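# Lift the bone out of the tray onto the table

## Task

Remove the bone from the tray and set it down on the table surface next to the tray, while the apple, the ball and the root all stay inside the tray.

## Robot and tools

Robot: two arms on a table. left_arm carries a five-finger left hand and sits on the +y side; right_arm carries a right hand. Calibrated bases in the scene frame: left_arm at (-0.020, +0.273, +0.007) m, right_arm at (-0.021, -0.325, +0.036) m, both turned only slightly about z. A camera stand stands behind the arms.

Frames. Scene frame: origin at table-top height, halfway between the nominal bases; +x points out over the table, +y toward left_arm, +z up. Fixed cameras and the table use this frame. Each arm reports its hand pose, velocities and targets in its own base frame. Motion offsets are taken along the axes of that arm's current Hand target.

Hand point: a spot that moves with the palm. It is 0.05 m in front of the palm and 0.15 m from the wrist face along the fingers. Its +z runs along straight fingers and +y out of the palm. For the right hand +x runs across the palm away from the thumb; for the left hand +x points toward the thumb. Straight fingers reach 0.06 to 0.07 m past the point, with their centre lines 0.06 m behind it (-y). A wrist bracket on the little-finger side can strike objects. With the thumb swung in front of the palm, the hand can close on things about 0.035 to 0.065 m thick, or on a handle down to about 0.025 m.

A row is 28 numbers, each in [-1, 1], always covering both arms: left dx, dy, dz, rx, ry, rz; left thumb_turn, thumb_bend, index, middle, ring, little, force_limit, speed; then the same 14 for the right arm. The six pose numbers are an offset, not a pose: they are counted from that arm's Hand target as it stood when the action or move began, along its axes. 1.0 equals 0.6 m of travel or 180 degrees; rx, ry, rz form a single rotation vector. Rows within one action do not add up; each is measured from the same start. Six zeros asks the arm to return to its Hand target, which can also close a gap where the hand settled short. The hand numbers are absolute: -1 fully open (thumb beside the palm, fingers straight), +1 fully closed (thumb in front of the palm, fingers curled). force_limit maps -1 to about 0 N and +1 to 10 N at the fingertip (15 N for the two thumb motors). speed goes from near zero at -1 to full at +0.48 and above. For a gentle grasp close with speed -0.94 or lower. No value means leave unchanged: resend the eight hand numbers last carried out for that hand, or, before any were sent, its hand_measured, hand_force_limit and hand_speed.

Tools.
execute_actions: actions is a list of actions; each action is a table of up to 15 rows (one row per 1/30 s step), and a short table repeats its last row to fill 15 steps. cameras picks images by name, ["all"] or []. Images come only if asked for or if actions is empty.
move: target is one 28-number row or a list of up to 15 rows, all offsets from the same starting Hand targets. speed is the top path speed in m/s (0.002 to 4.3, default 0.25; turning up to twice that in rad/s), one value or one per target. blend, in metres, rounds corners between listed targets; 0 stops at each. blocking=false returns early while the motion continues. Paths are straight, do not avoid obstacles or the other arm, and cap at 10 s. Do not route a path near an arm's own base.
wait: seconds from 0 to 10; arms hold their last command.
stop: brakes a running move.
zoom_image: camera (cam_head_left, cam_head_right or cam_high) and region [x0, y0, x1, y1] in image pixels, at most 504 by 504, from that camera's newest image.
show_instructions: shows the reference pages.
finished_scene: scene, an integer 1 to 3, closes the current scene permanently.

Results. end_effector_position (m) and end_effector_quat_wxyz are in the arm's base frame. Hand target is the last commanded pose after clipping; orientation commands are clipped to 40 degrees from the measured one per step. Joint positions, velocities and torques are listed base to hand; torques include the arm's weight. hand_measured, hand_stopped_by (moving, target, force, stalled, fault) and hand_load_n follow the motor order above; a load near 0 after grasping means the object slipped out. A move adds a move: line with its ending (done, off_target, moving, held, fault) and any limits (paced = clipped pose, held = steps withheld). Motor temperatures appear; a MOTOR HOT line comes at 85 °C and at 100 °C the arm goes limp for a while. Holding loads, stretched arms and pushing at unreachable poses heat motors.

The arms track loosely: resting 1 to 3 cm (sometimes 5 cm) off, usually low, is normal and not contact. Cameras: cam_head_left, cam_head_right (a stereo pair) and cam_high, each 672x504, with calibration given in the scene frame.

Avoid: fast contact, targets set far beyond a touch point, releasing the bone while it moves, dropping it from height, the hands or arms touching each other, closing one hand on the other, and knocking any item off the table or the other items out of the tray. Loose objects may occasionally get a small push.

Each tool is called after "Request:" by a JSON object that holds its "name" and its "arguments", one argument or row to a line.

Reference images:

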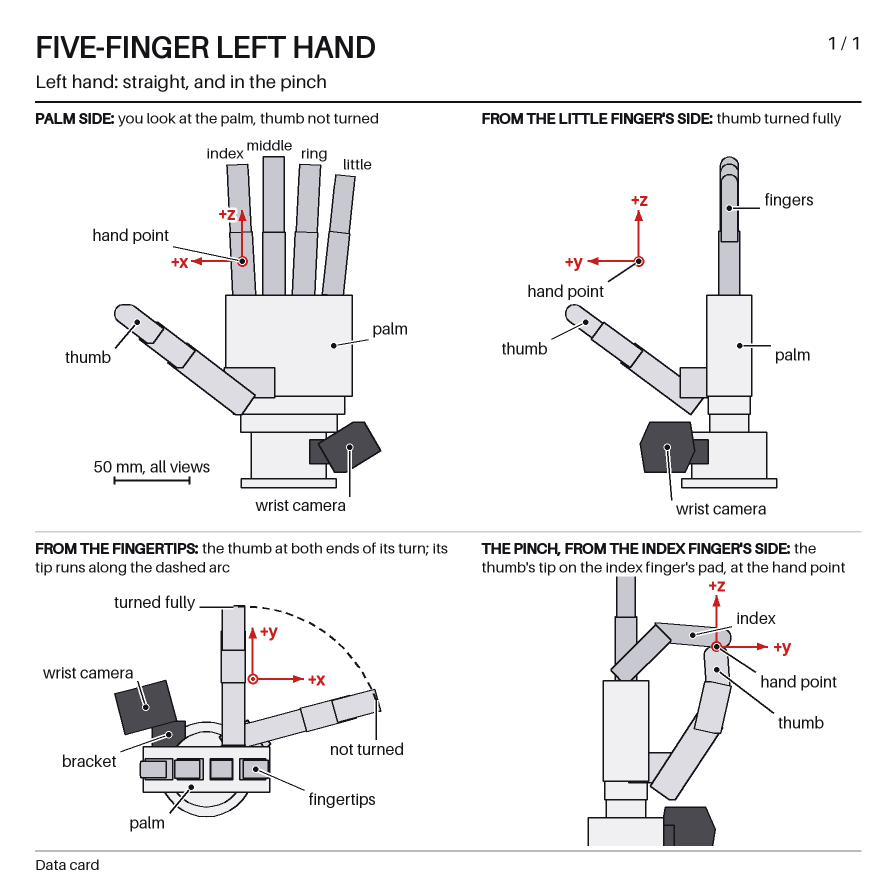

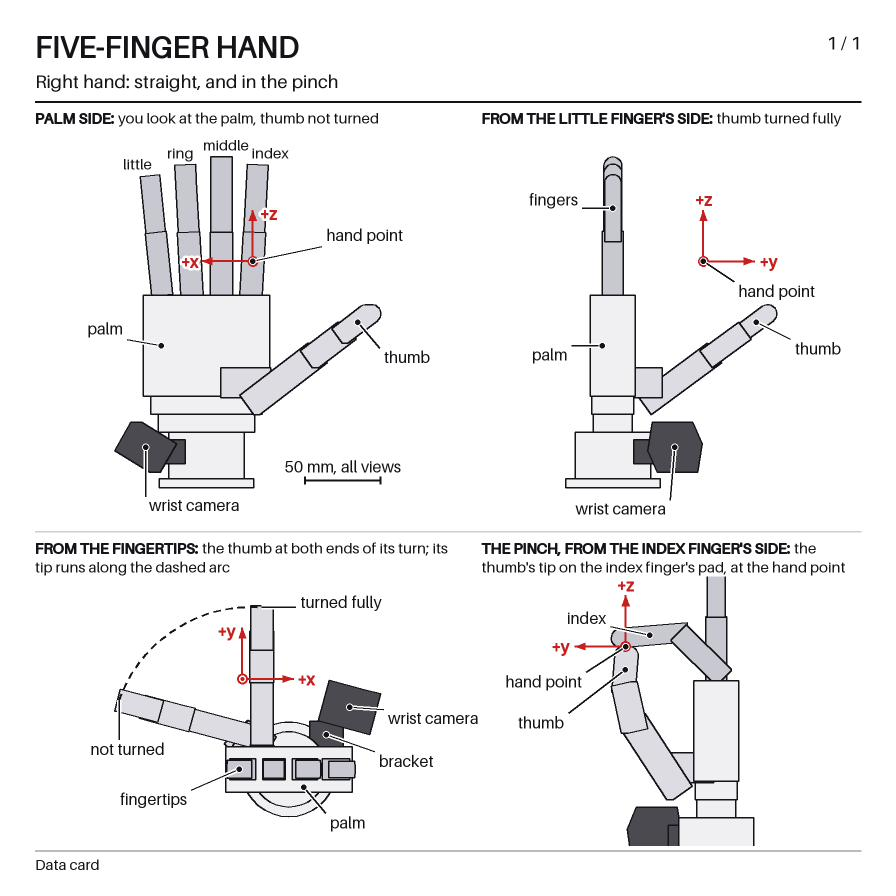

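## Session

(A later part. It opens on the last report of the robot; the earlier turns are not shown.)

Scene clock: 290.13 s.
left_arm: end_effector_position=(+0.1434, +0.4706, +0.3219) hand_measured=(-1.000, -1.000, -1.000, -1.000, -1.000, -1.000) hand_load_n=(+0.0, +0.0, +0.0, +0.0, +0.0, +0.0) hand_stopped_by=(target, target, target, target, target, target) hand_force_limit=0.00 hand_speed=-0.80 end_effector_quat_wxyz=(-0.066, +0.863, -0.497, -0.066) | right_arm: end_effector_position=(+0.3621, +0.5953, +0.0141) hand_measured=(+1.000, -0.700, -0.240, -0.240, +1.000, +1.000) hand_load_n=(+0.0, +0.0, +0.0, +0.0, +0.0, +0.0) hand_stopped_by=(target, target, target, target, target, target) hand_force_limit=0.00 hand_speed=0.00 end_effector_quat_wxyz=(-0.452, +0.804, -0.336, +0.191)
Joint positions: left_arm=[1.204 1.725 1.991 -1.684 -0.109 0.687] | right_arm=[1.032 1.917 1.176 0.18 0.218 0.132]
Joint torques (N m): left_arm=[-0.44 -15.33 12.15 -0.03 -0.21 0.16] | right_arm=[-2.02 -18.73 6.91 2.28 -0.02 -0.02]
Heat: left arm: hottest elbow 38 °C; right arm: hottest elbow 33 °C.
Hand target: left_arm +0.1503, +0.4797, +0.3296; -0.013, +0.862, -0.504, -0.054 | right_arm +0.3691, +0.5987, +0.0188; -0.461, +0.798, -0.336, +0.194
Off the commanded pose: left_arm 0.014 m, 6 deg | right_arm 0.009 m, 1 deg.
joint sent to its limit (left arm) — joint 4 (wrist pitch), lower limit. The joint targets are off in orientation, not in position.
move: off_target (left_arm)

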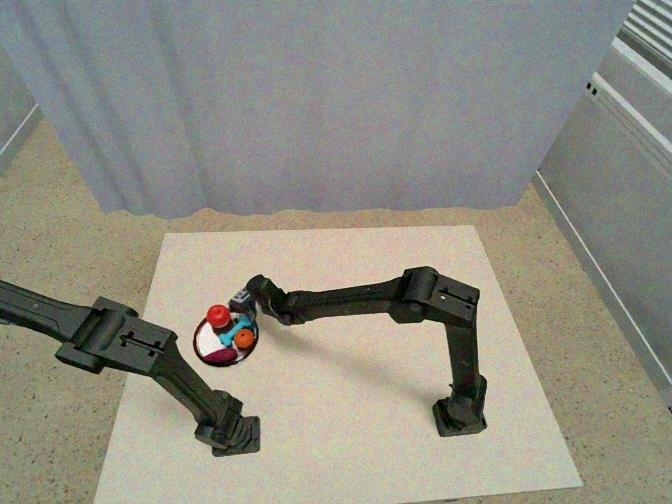

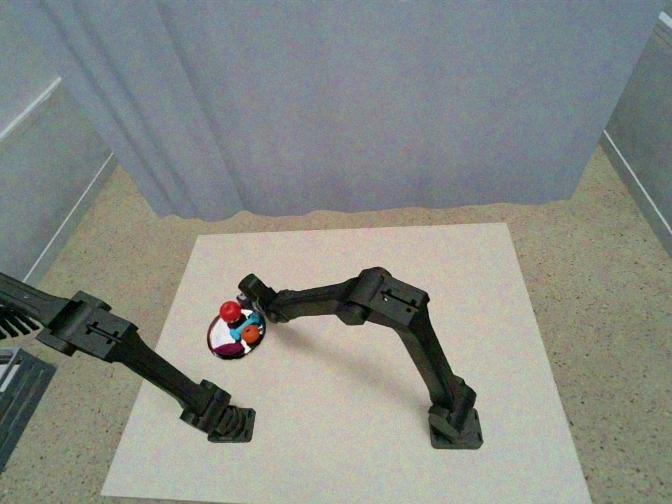

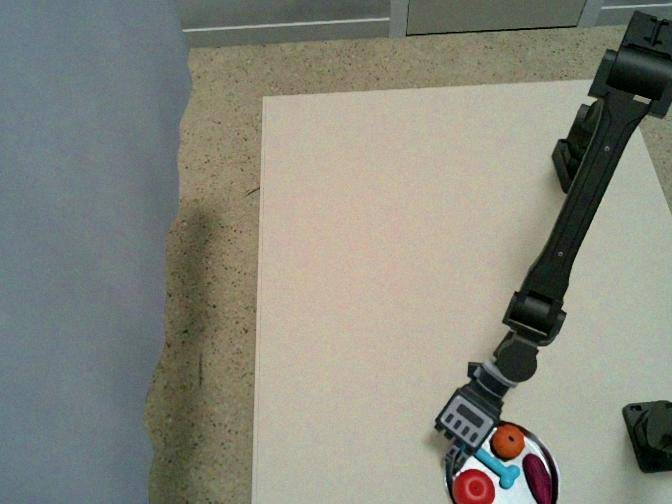

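Request:
{"name": "move", "arguments": {
  "target": [0,0,0,0,0,0,-1,-1,-1,-1,-1,-1,0,-0.8,0.007,0.0487,-0.015,0,0,0,1,-0.7,-0.24,-0.24,1,1,0,0],
  "speed": 0.1,
  "cameras": ["all"]
}}

Request:
{"name": "zoom_image", "arguments": {
  "camera": "cam_head_left",
  "region": [190, 270, 280, 360]
}}

Request:
{"name": "zoom_image", "arguments": {
  "camera": "cam_high",
  "region": [430, 384, 550, 504]
}}

Scene clock: 304.83 s.
left_arm: end_effector_position=(+0.1434, +0.4706, +0.3219) hand_measured=(-1.000, -1.000, -1.000, -1.000, -1.000, -1.000) hand_load_n=(+0.0, +0.0, +0.0, +0.0, +0.0, +0.0) hand_stopped_by=(target, target, target, target, target, target) hand_force_limit=0.00 hand_speed=-0.80 end_effector_quat_wxyz=(-0.066, +0.863, -0.497, -0.066) | right_arm: end_effector_position=(+0.3559, +0.5850, +0.0023) hand_measured=(+1.000, -0.700, -0.240, -0.240, +1.000, +1.000) hand_load_n=(-0.5, -0.5, +0.0, +0.0, +0.5, +0.0) hand_stopped_by=(target, target, target, target, target, target) hand_force_limit=0.00 hand_speed=0.00 end_effector_quat_wxyz=(-0.463, +0.798, -0.335, +0.192)
Joint positions: left_arm=[1.204 1.725 1.991 -1.684 -0.109 0.687] | right_arm=[1.032 1.916 1.112 0.27 0.218 0.132]
Joint torques (N m): left_arm=[-0.5 -15.33 12.15 -0.02 -0.21 0.16] | right_arm=[-1.85 -18.55 5.27 2.07 0.06 -0.01]
Heat: left arm: hottest elbow 39 °C; right arm: hottest elbow 32 °C.
Hand target: left_arm +0.1503, +0.4797, +0.3296; -0.013, +0.862, -0.504, -0.054 | right_arm +0.3561, +0.5801, -0.0017; -0.461, +0.798, -0.336, +0.194
Off the commanded pose: left_arm 0.014 m, 6 deg | right_arm 0.007 m, 0 deg.
joint sent to its limit (left arm) — joint 4 (wrist pitch), lower limit. The joint targets are off in orientation, not in position.
move: off_target (left_arm)

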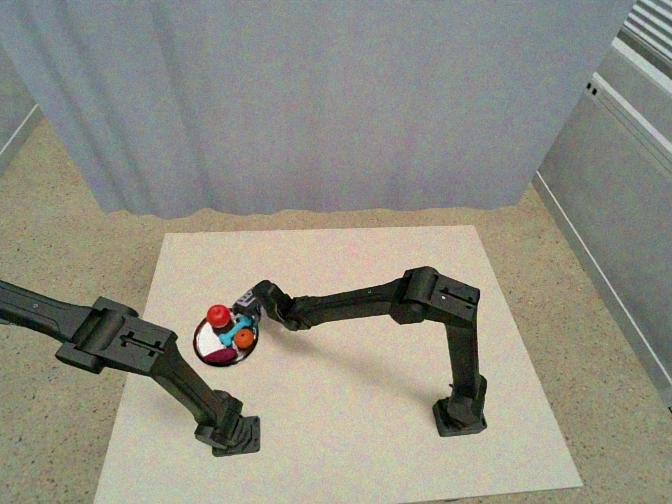

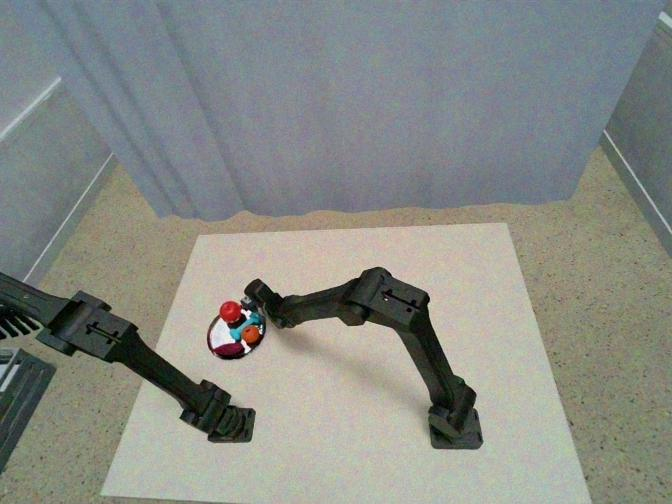

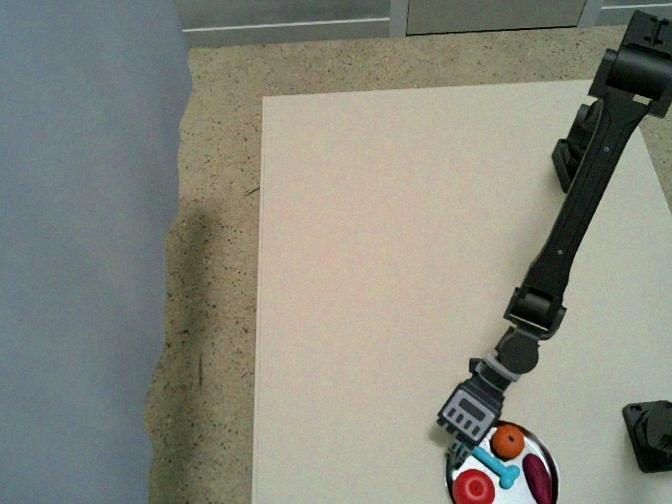

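Scaled by 5.600 from the camera's 672x504 image, which has a finer 960x720 frame.

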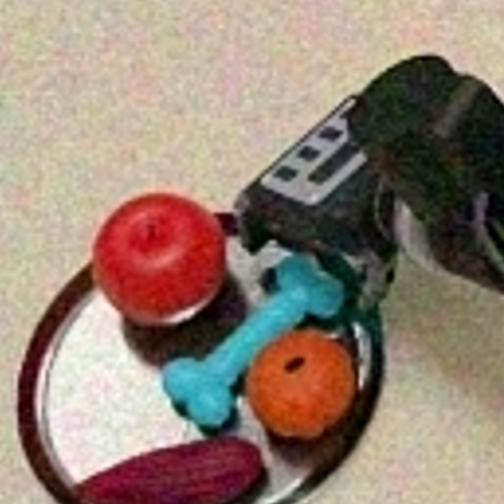

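Scaled by 4.200 from the camera's 672x504 image, which has a finer 960x720 frame.

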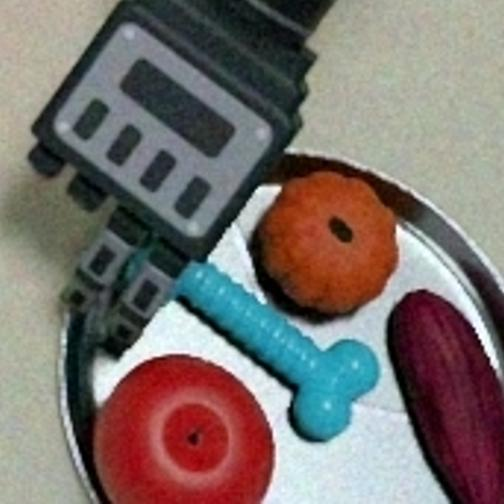

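Request:
{"name": "move", "arguments": {
  "target": [0,0,0,0,0,0,-1,-1,-1,-1,-1,-1,0,-0.8,0.0012,0.022,0.0062,0,0,0,1,-0.7,-0.24,-0.24,1,1,0,0],
  "speed": 0.1,
  "cameras": ["all"]
}}

Request:
{"name": "zoom_image", "arguments": {
  "camera": "cam_head_left",
  "region": [190, 270, 280, 360]
}}

Request:
{"name": "zoom_image", "arguments": {
  "camera": "cam_high",
  "region": [430, 384, 550, 504]
}}

Scene clock: 311.23 s.
left_arm: end_effector_position=(+0.1434, +0.4706, +0.3219) hand_measured=(-1.000, -1.000, -1.000, -1.000, -1.000, -1.000) hand_load_n=(+0.0, +0.0, +0.0, +0.0, +0.0, +0.0) hand_stopped_by=(target, target, target, target, target, target) hand_force_limit=0.00 hand_speed=-0.80 end_effector_quat_wxyz=(-0.066, +0.863, -0.497, -0.066) | right_arm: end_effector_position=(+0.3557, +0.5847, +0.0027) hand_measured=(+1.000, -0.700, -0.240, -0.240, +1.000, +1.000) hand_load_n=(-1.0, -0.5, +0.0, +0.0, +0.0, +0.0) hand_stopped_by=(target, target, target, target, target, target) hand_force_limit=0.00 hand_speed=0.00 end_effector_quat_wxyz=(-0.472, +0.792, -0.334, +0.194)
Joint positions: left_arm=[1.204 1.725 1.991 -1.684 -0.109 0.687] | right_arm=[1.032 1.916 1.096 0.307 0.218 0.132]
Joint torques (N m): left_arm=[-0.5 -15.33 12.15 -0.03 -0.21 0.16] | right_arm=[-1.85 -16.62 5.14 1.95 0.07 0]
Heat: left arm: hottest elbow 39 °C; right arm: hottest elbow 32 °C.
Hand target: left_arm +0.1503, +0.4797, +0.3296; -0.013, +0.862, -0.504, -0.054 | right_arm +0.3542, +0.5773, -0.0150; -0.461, +0.798, -0.336, +0.194
Off the commanded pose: left_arm 0.014 m, 6 deg | right_arm 0.019 m, 2 deg.
joint sent to its limit (left arm) — joint 4 (wrist pitch), lower limit. The joint targets are off in orientation, not in position.
move: off_target (left_arm, right_arm)

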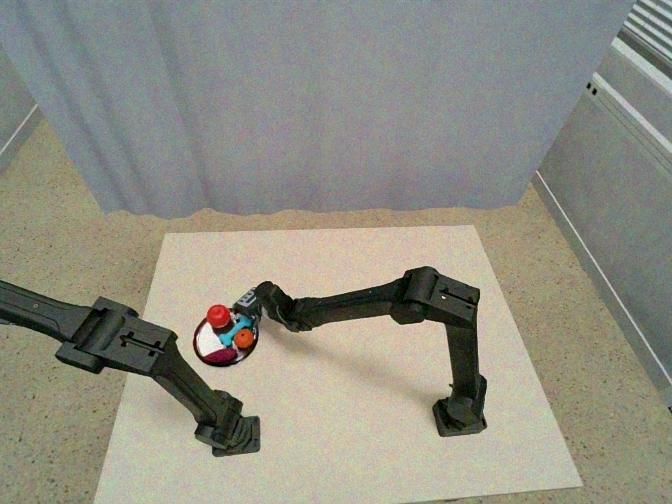

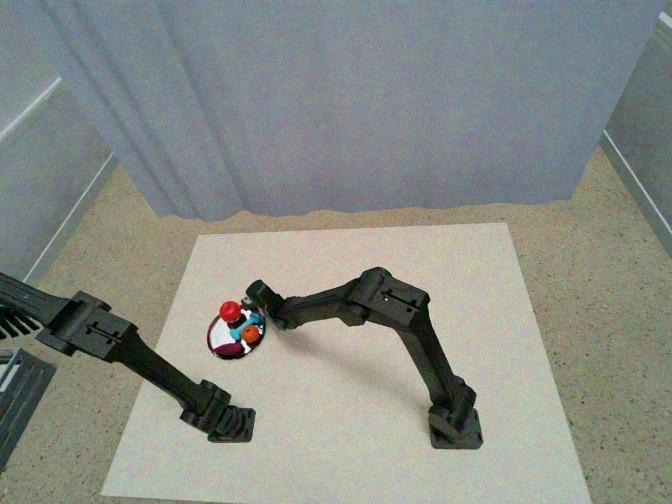

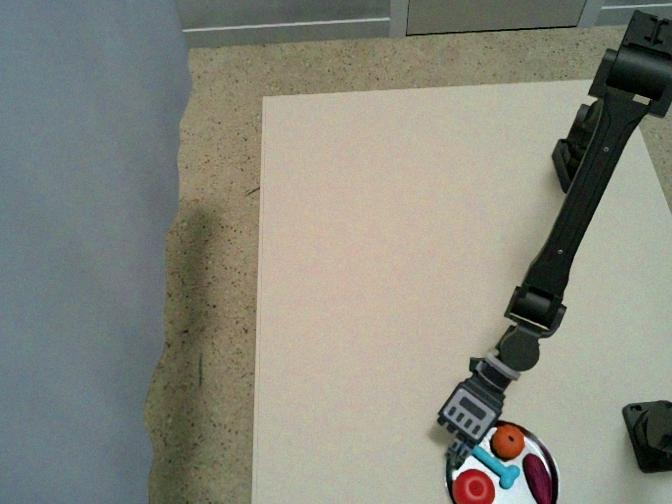

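Scaled by 5.600 from the camera's 672x504 image, which has a finer 960x720 frame.

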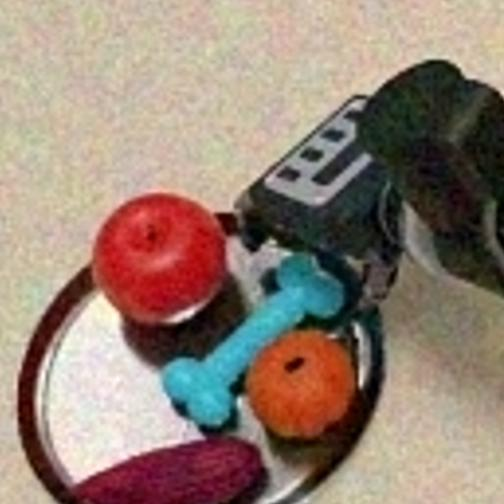

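Scaled by 4.200 from the camera's 672x504 image, which has a finer 960x720 frame.

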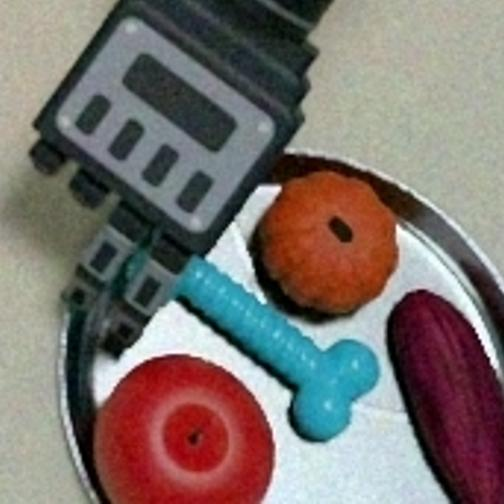

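Request:
{"name": "move", "arguments": {
  "target": [0,0,0,0,0,0,-1,-1,-1,-1,-1,-1,0,-0.8,0.0,-0.0101,-0.0058,0,0,0,1,-0.5,-0.24,-0.24,1,1,-0.7,-0.6],
  "speed": 0.1,
  "cameras": ["all"]
}}

Request:
{"name": "zoom_image", "arguments": {
  "camera": "cam_head_left",
  "region": [190, 270, 280, 360]
}}

Request:
{"name": "zoom_image", "arguments": {
  "camera": "cam_high",
  "region": [430, 384, 550, 504]
}}

Scene clock: 321.20 s.
left_arm: end_effector_position=(+0.1434, +0.4706, +0.3219) hand_measured=(-1.000, -1.000, -1.000, -1.000, -1.000, -1.000) hand_load_n=(+0.0, +0.0, +0.0, +0.0, +0.0, +0.0) hand_stopped_by=(target, target, target, target, target, target) hand_force_limit=0.00 hand_speed=-0.80 end_effector_quat_wxyz=(-0.066, +0.863, -0.497, -0.066) | right_arm: end_effector_position=(+0.3546, +0.5827, +0.0001) hand_measured=(+1.000, -0.500, -0.240, -0.240, +1.000, +1.000) hand_load_n=(+0.0, +0.0, +0.0, +0.5, +0.0, +0.0) hand_stopped_by=(target, target, target, target, target, target) hand_force_limit=-0.70 hand_speed=-0.60 end_effector_quat_wxyz=(-0.470, +0.793, -0.335, +0.194)
Joint positions: left_arm=[1.204 1.725 1.991 -1.684 -0.109 0.687] | right_arm=[1.032 1.917 1.091 0.307 0.219 0.132]
Joint torques (N m): left_arm=[-0.5 -15.33 12.14 -0.03 -0.21 0.15] | right_arm=[-1.73 -17.9 5.64 1.36 0.05 0]
Heat: left arm: hottest elbow 39 °C; right arm: hottest shoulder 31 °C.
Hand target: left_arm +0.1503, +0.4797, +0.3296; -0.013, +0.862, -0.504, -0.054 | right_arm +0.3542, +0.5772, -0.0082; -0.461, +0.798, -0.336, +0.194
Off the commanded pose: left_arm 0.014 m, 6 deg | right_arm 0.010 m, 1 deg.
joint sent to its limit (left arm) — joint 4 (wrist pitch), lower limit. The joint targets are off in orientation, not in position.
move: off_target (left_arm)

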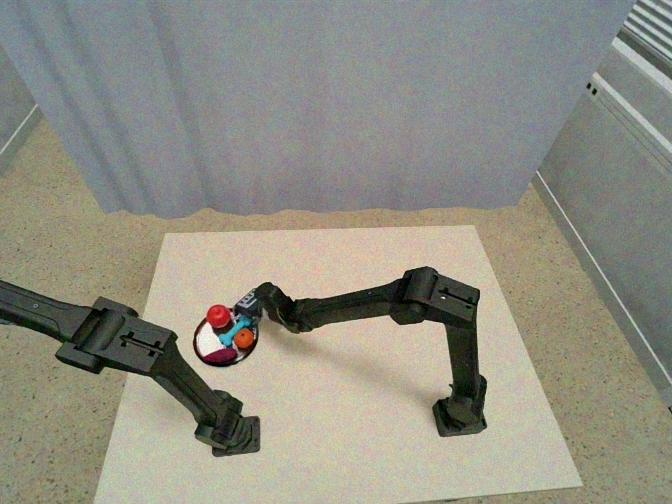

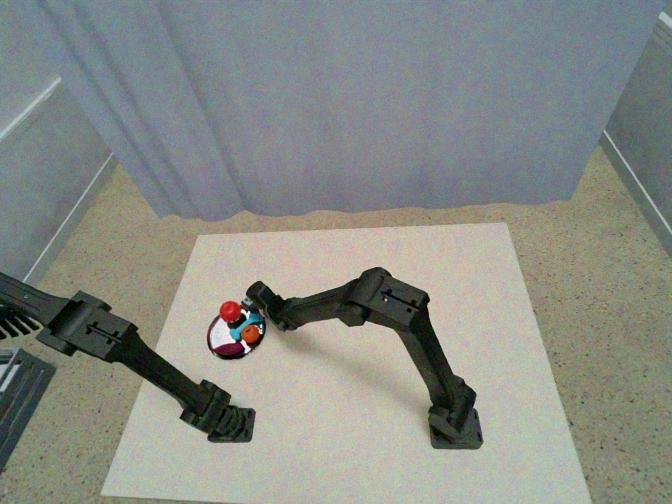

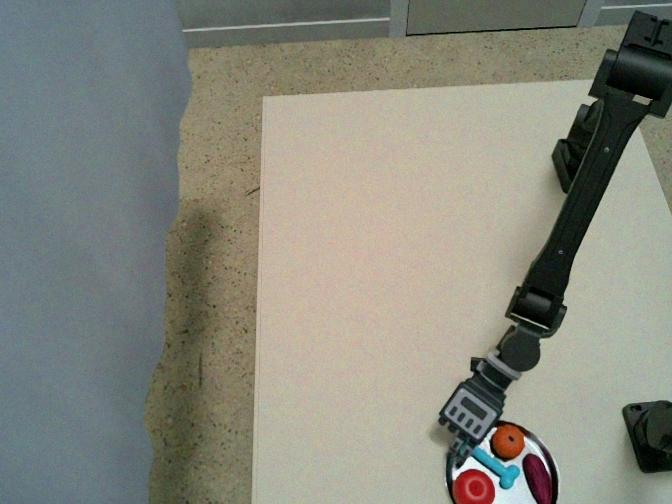

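Scaled by 5.600 from the camera's 672x504 image, which has a finer 960x720 frame.

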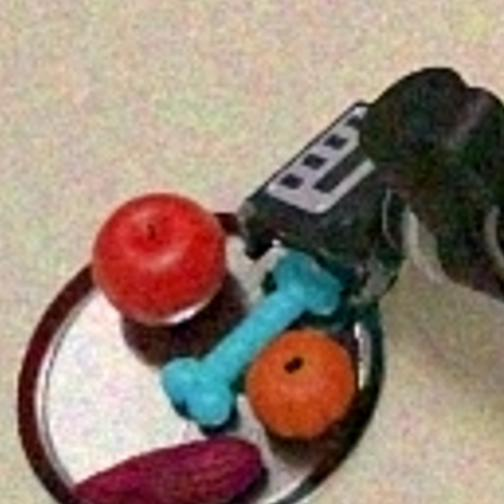

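Scaled by 4.200 from the camera's 672x504 image, which has a finer 960x720 frame.

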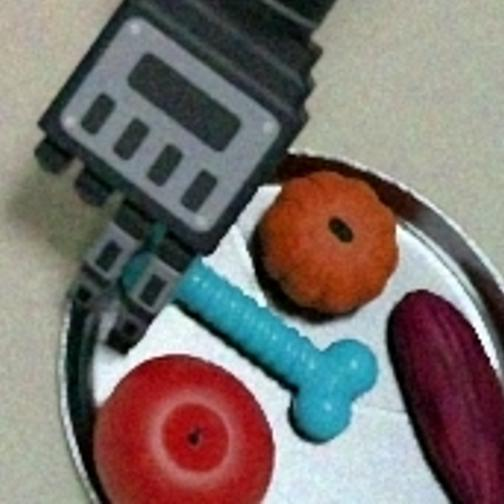

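Request:
{"name": "move", "arguments": {
  "target": [0,0,0,0,0,0,-1,-1,-1,-1,-1,-1,0,-0.8,0.0024,0.0156,0.0063,0,0,0,1,-0.5,-0.24,-0.24,1,1,-0.7,-0.6],
  "speed": 0.1,
  "cameras": ["cam_head_left","cam_high"]
}}

Request:
{"name": "zoom_image", "arguments": {
  "camera": "cam_head_left",
  "region": [190, 270, 280, 360]
}}

Request:
{"name": "zoom_image", "arguments": {
  "camera": "cam_high",
  "region": [430, 384, 550, 504]
}}

Scene clock: 325.67 s.
left_arm: end_effector_position=(+0.1434, +0.4706, +0.3219) hand_measured=(-1.000, -1.000, -1.000, -1.000, -1.000, -1.000) hand_load_n=(+0.0, +0.0, +0.0, +0.0, +0.0, +0.0) hand_stopped_by=(target, target, target, target, target, target) hand_force_limit=0.00 hand_speed=-0.80 end_effector_quat_wxyz=(-0.066, +0.863, -0.497, -0.066) | right_arm: end_effector_position=(+0.3544, +0.5824, -0.0005) hand_measured=(+1.000, -0.500, -0.240, -0.240, +1.000, +1.000) hand_load_n=(+0.0, +0.0, +0.0, +0.5, +0.0, +0.0) hand_stopped_by=(target, target, target, target, target, target) hand_force_limit=-0.70 hand_speed=-0.60 end_effector_quat_wxyz=(-0.472, +0.792, -0.335, +0.194)
Joint positions: left_arm=[1.204 1.725 1.991 -1.684 -0.109 0.687] | right_arm=[1.032 1.917 1.087 0.317 0.219 0.132]
Joint torques (N m): left_arm=[-0.44 -15.33 12.14 -0.02 -0.21 0.15] | right_arm=[-1.9 -16.44 5.24 1.99 -0.01 -0.02]
Heat: left arm: hottest elbow 39 °C; right arm: hottest shoulder 31 °C.
Hand target: left_arm +0.1503, +0.4797, +0.3296; -0.013, +0.862, -0.504, -0.054 | right_arm +0.3542, +0.5752, -0.0182; -0.461, +0.798, -0.336, +0.194
Off the commanded pose: left_arm 0.014 m, 6 deg | right_arm 0.019 m, 1 deg.
joint sent to its limit (left arm) — joint 4 (wrist pitch), lower limit. The joint targets are off in orientation, not in position.
move: off_target (left_arm, right_arm)
Images, in order (width x height): cam_head_left 672x504, cam_high 672x504.

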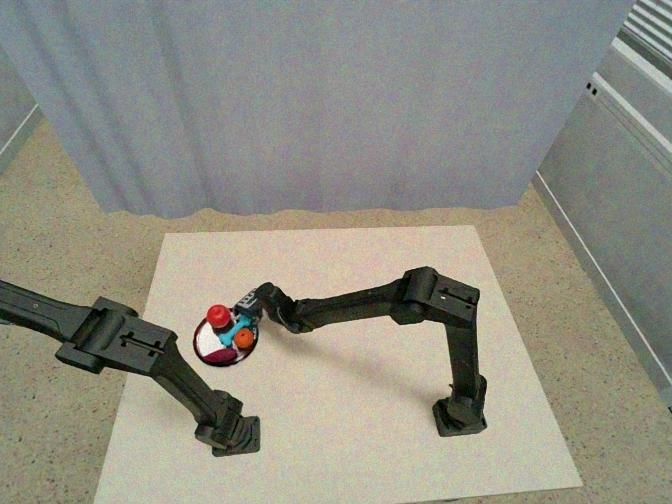

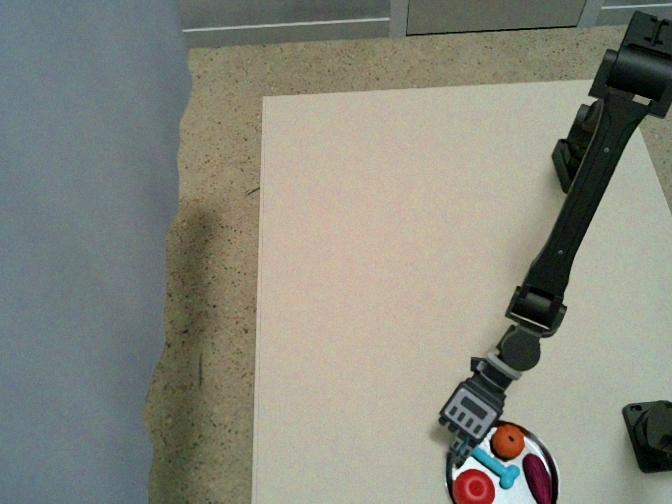

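Scaled by 5.600 from the camera's 672x504 image, which has a finer 960x720 frame.

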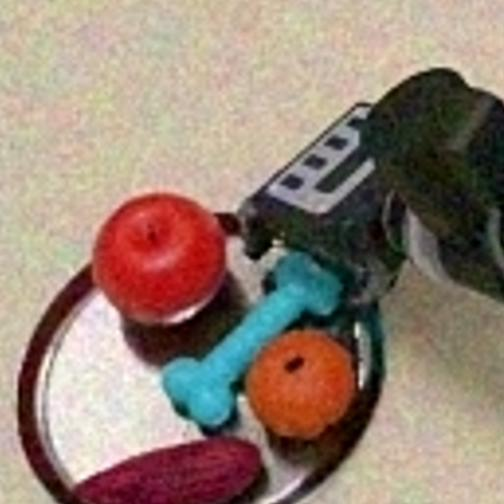

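Scaled by 4.200 from the camera's 672x504 image, which has a finer 960x720 frame.

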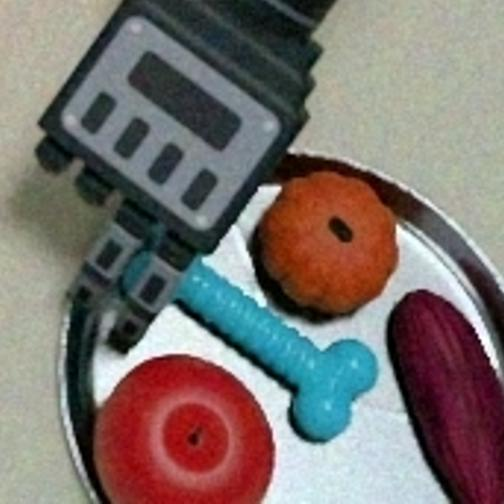

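Request:
{"name": "move", "arguments": {
  "target": [0,0,0,0,0,0,-1,-1,-1,-1,-1,-1,0,-0.8,0.0,0.0115,0.0067,0,0,0,1,-0.5,-0.24,-0.24,1,1,-0.7,-0.6],
  "speed": 0.1
}}

Request:
{"name": "wait", "arguments": {
  "seconds": 0.3,
  "cameras": ["cam_head_left","cam_high"]
}}

Request:
{"name": "zoom_image", "arguments": {
  "camera": "cam_head_left",
  "region": [190, 270, 280, 360]
}}

Request:
{"name": "zoom_image", "arguments": {
  "camera": "cam_high",
  "region": [430, 384, 550, 504]
}}

Scene clock: 332.13 s.
left_arm: end_effector_position=(+0.1434, +0.4706, +0.3219) hand_measured=(-1.000, -1.000, -1.000, -1.000, -1.000, -1.000) hand_load_n=(+0.0, +0.0, +0.0, +0.0, +0.0, +0.0) hand_stopped_by=(target, target, target, target, target, target) hand_force_limit=0.00 hand_speed=-0.80 end_effector_quat_wxyz=(-0.066, +0.863, -0.497, -0.066) | right_arm: end_effector_position=(+0.3553, +0.5839, -0.0011) hand_measured=(+1.000, -0.500, -0.240, -0.240, +1.000, +1.000) hand_load_n=(-0.5, +0.0, +0.0, +0.0, +0.0, +0.0) hand_stopped_by=(target, target, target, target, target, target) hand_force_limit=-0.70 hand_speed=-0.60 end_effector_quat_wxyz=(-0.477, +0.789, -0.334, +0.194)
Joint positions: left_arm=[1.204 1.725 1.991 -1.684 -0.109 0.687] | right_arm=[1.032 1.923 1.085 0.337 0.219 0.132]
Joint torques (N m): left_arm=[-0.44 -15.33 12.15 -0.01 -0.21 0.15] | right_arm=[-1.96 -15.5 5.19 2.04 -0.01 -0.01]
Heat: left arm: hottest elbow 39 °C; right arm: hottest shoulder 31 °C.
Hand target: left_arm +0.1503, +0.4797, +0.3296; -0.013, +0.862, -0.504, -0.054 | right_arm +0.3542, +0.5753, -0.0261; -0.461, +0.798, -0.336, +0.194
Off the commanded pose: left_arm 0.014 m, 6 deg | right_arm 0.027 m, 2 deg.
joint sent to its limit (left arm) — joint 4 (wrist pitch), lower limit. The joint targets are off in orientation, not in position.
move: off_target (left_arm, right_arm)

Scene clock: 332.43 s.
left_arm: end_effector_position=(+0.1434, +0.4706, +0.3219) hand_measured=(-1.000, -1.000, -1.000, -1.000, -1.000, -1.000) hand_load_n=(+0.0, +0.0, +0.0, +0.0, +0.0, +0.0) hand_stopped_by=(target, target, target, target, target, target) hand_force_limit=0.00 hand_speed=-0.80 end_effector_quat_wxyz=(-0.066, +0.863, -0.497, -0.066) | right_arm: end_effector_position=(+0.3553, +0.5839, -0.0011) hand_measured=(+1.000, -0.500, -0.240, -0.240, +1.000, +1.000) hand_load_n=(-0.5, +0.0, -0.5, -0.5, +0.0, +0.0) hand_stopped_by=(target, target, target, target, target, target) hand_force_limit=-0.70 hand_speed=-0.60 end_effector_quat_wxyz=(-0.477, +0.789, -0.334, +0.194)
Joint positions: left_arm=[1.204 1.725 1.991 -1.684 -0.109 0.687] | right_arm=[1.032 1.923 1.085 0.337 0.219 0.132]
Joint torques (N m): left_arm=[-0.44 -15.33 12.15 -0.02 -0.21 0.15] | right_arm=[-1.96 -15.5 5.19 1.89 -0.01 -0.01]
Heat: left arm: hottest elbow 39 °C; right arm: hottest shoulder 31 °C.
Hand target: left_arm +0.1503, +0.4797, +0.3296; -0.013, +0.862, -0.504, -0.054 | right_arm +0.3542, +0.5753, -0.0261; -0.461, +0.798, -0.336, +0.194
Off the commanded pose: left_arm 0.014 m, 6 deg | right_arm 0.027 m, 2 deg.
wait: 0.30 s; at rest by 0.17 s
Images, in order (width x height): cam_head_left 672x504, cam_high 672x504.

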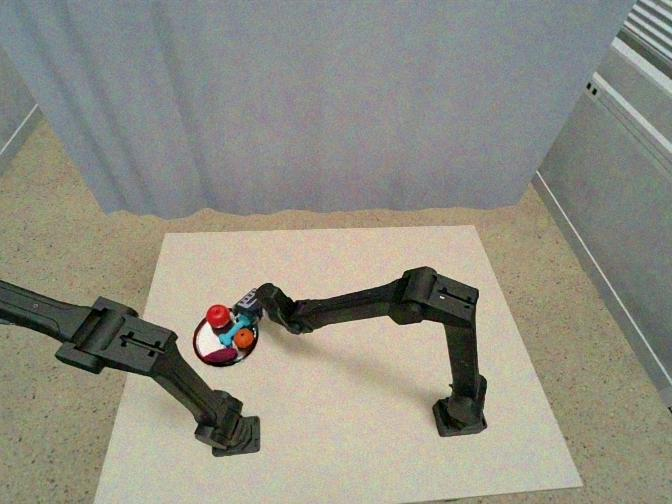

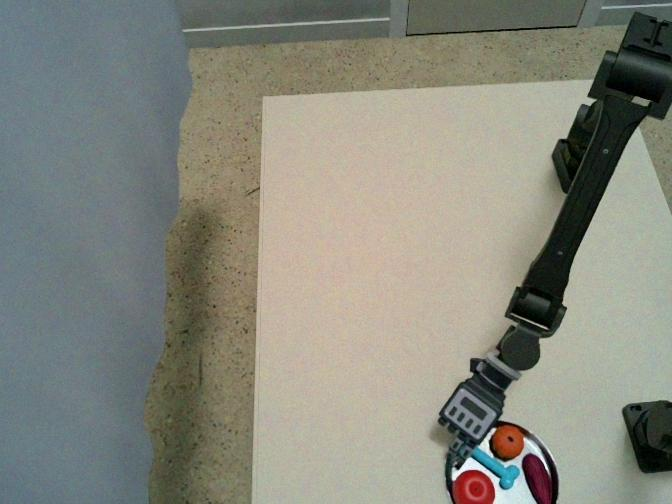

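Scaled by 5.600 from the camera's 672x504 image, which has a finer 960x720 frame.

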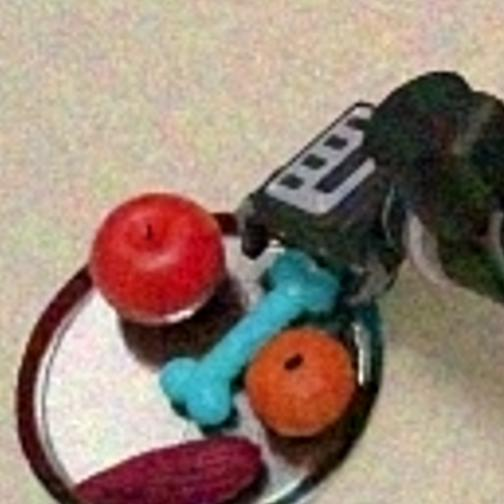

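Scaled by 4.200 from the camera's 672x504 image, which has a finer 960x720 frame.

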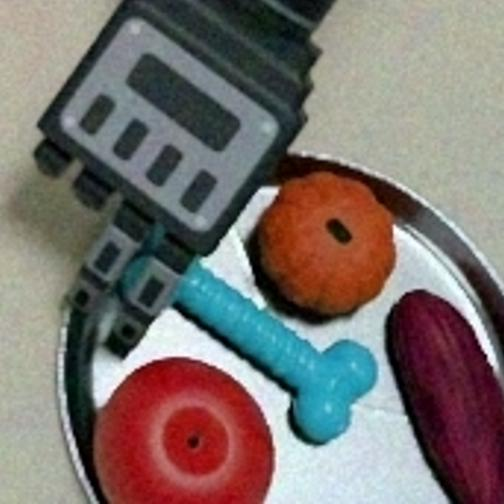

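Request:
{"name": "move", "arguments": {
  "target": [
    [0,0,0,0,0,0,-1,-1,-1,-1,-1,-1,0,-0.8,-0.0247,-0.0713,-0.03,0,0,0,1,-0.5,-0.24,-0.24,1,1,-0.7,-0.6],
    [0,0,0,0,0,0,-1,-1,-1,-1,-1,-1,0,-0.8,-0.0247,-0.0223,-0.0017,0,0,0,1,-0.5,-0.24,-0.24,1,1,-0.7,-0.6]
  ],
  "speed": 0.1,
  "cameras": ["cam_head_left","cam_high"]
}}

Request:
{"name": "zoom_image", "arguments": {
  "camera": "cam_head_left",
  "region": [190, 270, 280, 360]
}}

Request:
{"name": "zoom_image", "arguments": {
  "camera": "cam_high",
  "region": [430, 384, 550, 504]
}}

Scene clock: 351.73 s.
left_arm: end_effector_position=(+0.1434, +0.4706, +0.3219) hand_measured=(-1.000, -1.000, -1.000, -1.000, -1.000, -1.000) hand_load_n=(+0.0, +0.0, +0.0, +0.0, +0.0, +0.0) hand_stopped_by=(target, target, target, target, target, target) hand_force_limit=0.00 hand_speed=-0.80 end_effector_quat_wxyz=(-0.066, +0.863, -0.497, -0.066) | right_arm: end_effector_position=(+0.3509, +0.5809, -0.0011) hand_measured=(+1.000, -0.500, -0.240, -0.240, +1.000, +1.000) hand_load_n=(+0.0, +0.0, +0.0, -0.5, +0.0, +0.0) hand_stopped_by=(target, target, target, target, target, target) hand_force_limit=-0.70 hand_speed=-0.60 end_effector_quat_wxyz=(-0.464, +0.795, -0.336, +0.199)
Joint positions: left_arm=[1.204 1.725 1.991 -1.684 -0.109 0.687] | right_arm=[1.041 1.912 1.088 0.296 0.238 0.132]
Joint torques (N m): left_arm=[-0.44 -15.33 12.16 -0.02 -0.21 0.16] | right_arm=[-0.67 -14.92 7.45 1.81 0.03 0.1]
Motor temperatures (°C): left_arm=[21 32 40 27 23 21] | right_arm=[21 32 30 24 21 24]
Heat: left arm: hottest elbow 40 °C; right arm: hottest shoulder 32 °C.
Hand target: left_arm +0.1503, +0.4797, +0.3296; -0.013, +0.862, -0.504, -0.054 | right_arm +0.3480, +0.5899, -0.0139; -0.461, +0.798, -0.336, +0.194
Off the commanded pose: left_arm 0.014 m, 6 deg | right_arm 0.016 m, 1 deg.
joint sent to its limit (left arm) — joint 4 (wrist pitch), lower limit. The joint targets are off in orientation, not in position.
move: off_target (left_arm, right_arm)
Images, in order (width x height): cam_head_left 672x504, cam_high 672x504.

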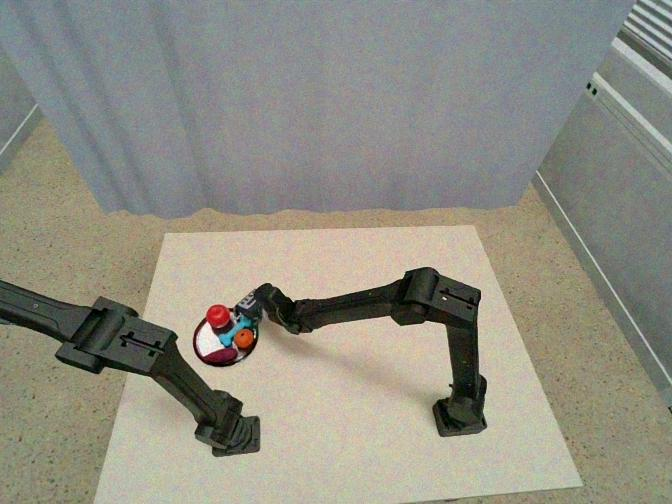

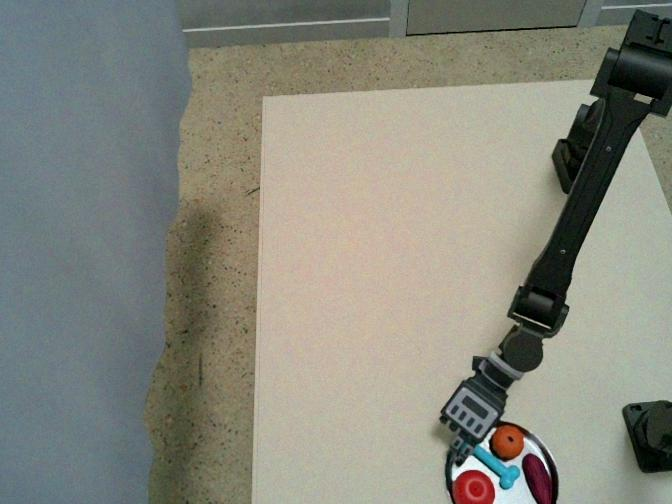

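Scaled by 5.600 from the camera's 672x504 image, which has a finer 960x720 frame.

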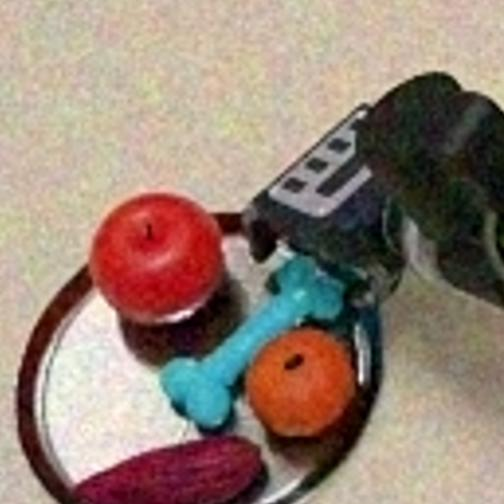

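Scaled by 4.200 from the camera's 672x504 image, which has a finer 960x720 frame.

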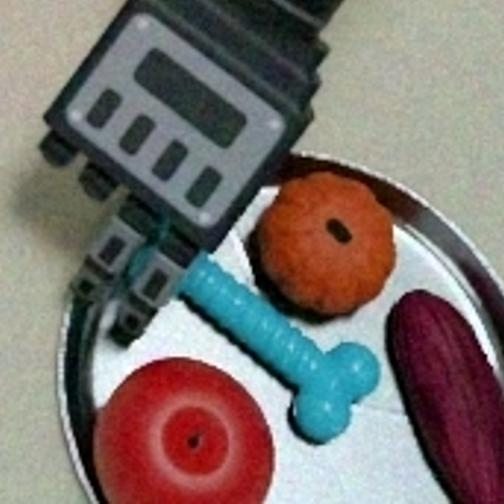

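Request:
{"name": "move", "arguments": {
  "target": [0,0,0,0,0,0,-1,-1,-1,-1,-1,-1,0,-0.8,0,-0.0087,-0.005,0,0,0,1,0.0,0.3,0.3,1,1,-0.4,-0.93],
  "speed": 0.1,
  "cameras": ["cam_head_left","cam_high"]
}}

Request:
{"name": "zoom_image", "arguments": {
  "camera": "cam_head_left",
  "region": [190, 270, 280, 360]
}}

Request:
{"name": "zoom_image", "arguments": {
  "camera": "cam_high",
  "region": [430, 384, 550, 504]
}}

Scene clock: 378.23 s.
left_arm: end_effector_position=(+0.1434, +0.4706, +0.3219) hand_measured=(-1.000, -1.000, -1.000, -1.000, -1.000, -1.000) hand_load_n=(+0.0, +0.0, +0.0, +0.0, +0.0, +0.0) hand_stopped_by=(target, target, target, target, target, target) hand_force_limit=0.00 hand_speed=-0.80 end_effector_quat_wxyz=(-0.066, +0.863, -0.497, -0.066) | right_arm: end_effector_position=(+0.3505, +0.5824, -0.0007) hand_measured=(+1.000, -0.430, -0.124, +0.300, +1.000, +1.000) hand_load_n=(-0.5, +4.5, +4.5, +0.0, +0.0, +0.0) hand_stopped_by=(target, force, force, target, target, target) hand_force_limit=-0.40 hand_speed=-0.93 end_effector_quat_wxyz=(-0.466, +0.795, -0.335, +0.199)
Joint positions: left_arm=[1.204 1.725 1.991 -1.684 -0.109 0.687] | right_arm=[1.042 1.914 1.089 0.299 0.238 0.132]
Joint torques (N m): left_arm=[-0.44 -15.33 12.15 -0.01 -0.21 0.15] | right_arm=[-0.85 -16.21 7.58 1.18 0.03 0.1]
Heat: left arm: hottest elbow 40 °C; right arm: hottest shoulder 32 °C.
Hand target: left_arm +0.1503, +0.4797, +0.3296; -0.013, +0.862, -0.504, -0.054 | right_arm +0.3481, +0.5897, -0.0081; -0.461, +0.798, -0.336, +0.194
Off the commanded pose: left_arm 0.014 m, 6 deg | right_arm 0.011 m, 1 deg.
joint sent to its limit (left arm) — joint 4 (wrist pitch), lower limit. The joint targets are off in orientation, not in position.
move: off_target (left_arm, right_arm)
Images, in order (width x height): cam_head_left 672x504, cam_high 672x504.

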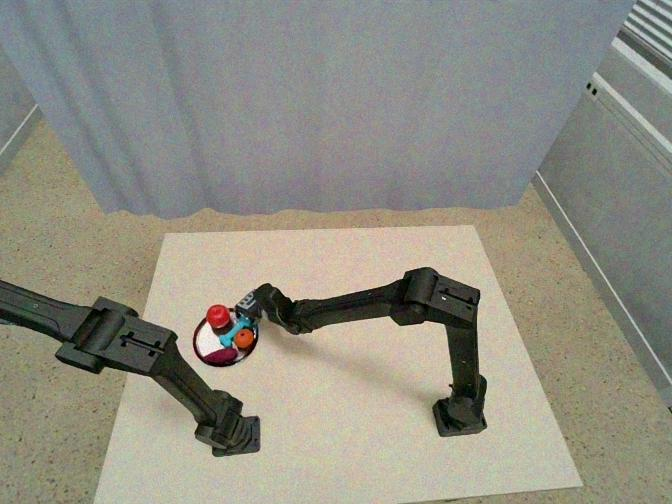

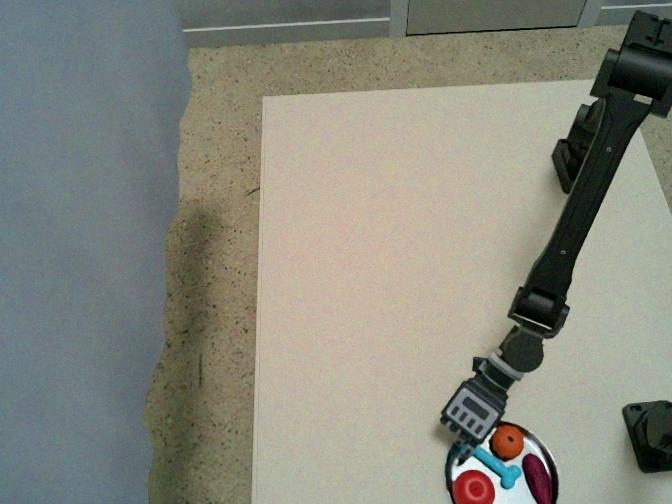

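Scaled by 5.600 from the camera's 672x504 image, which has a finer 960x720 frame.

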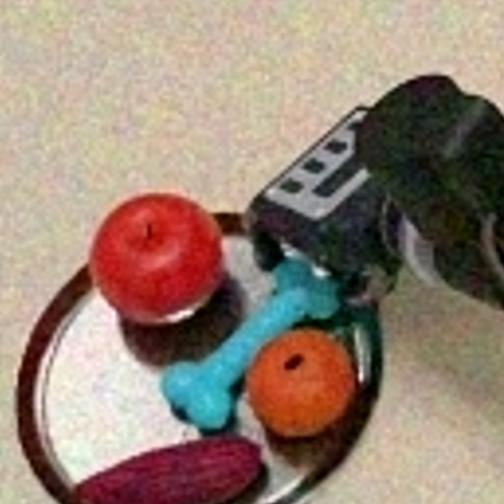

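Scaled by 4.200 from the camera's 672x504 image, which has a finer 960x720 frame.

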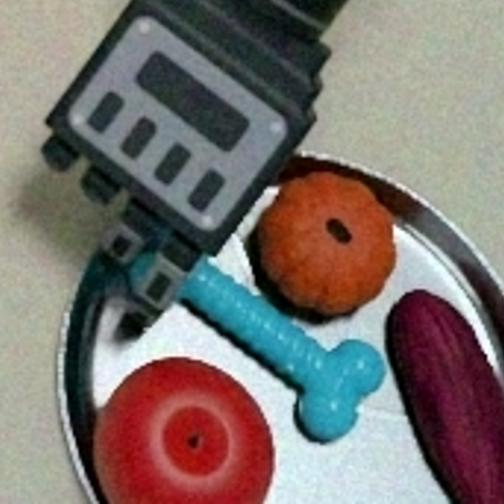

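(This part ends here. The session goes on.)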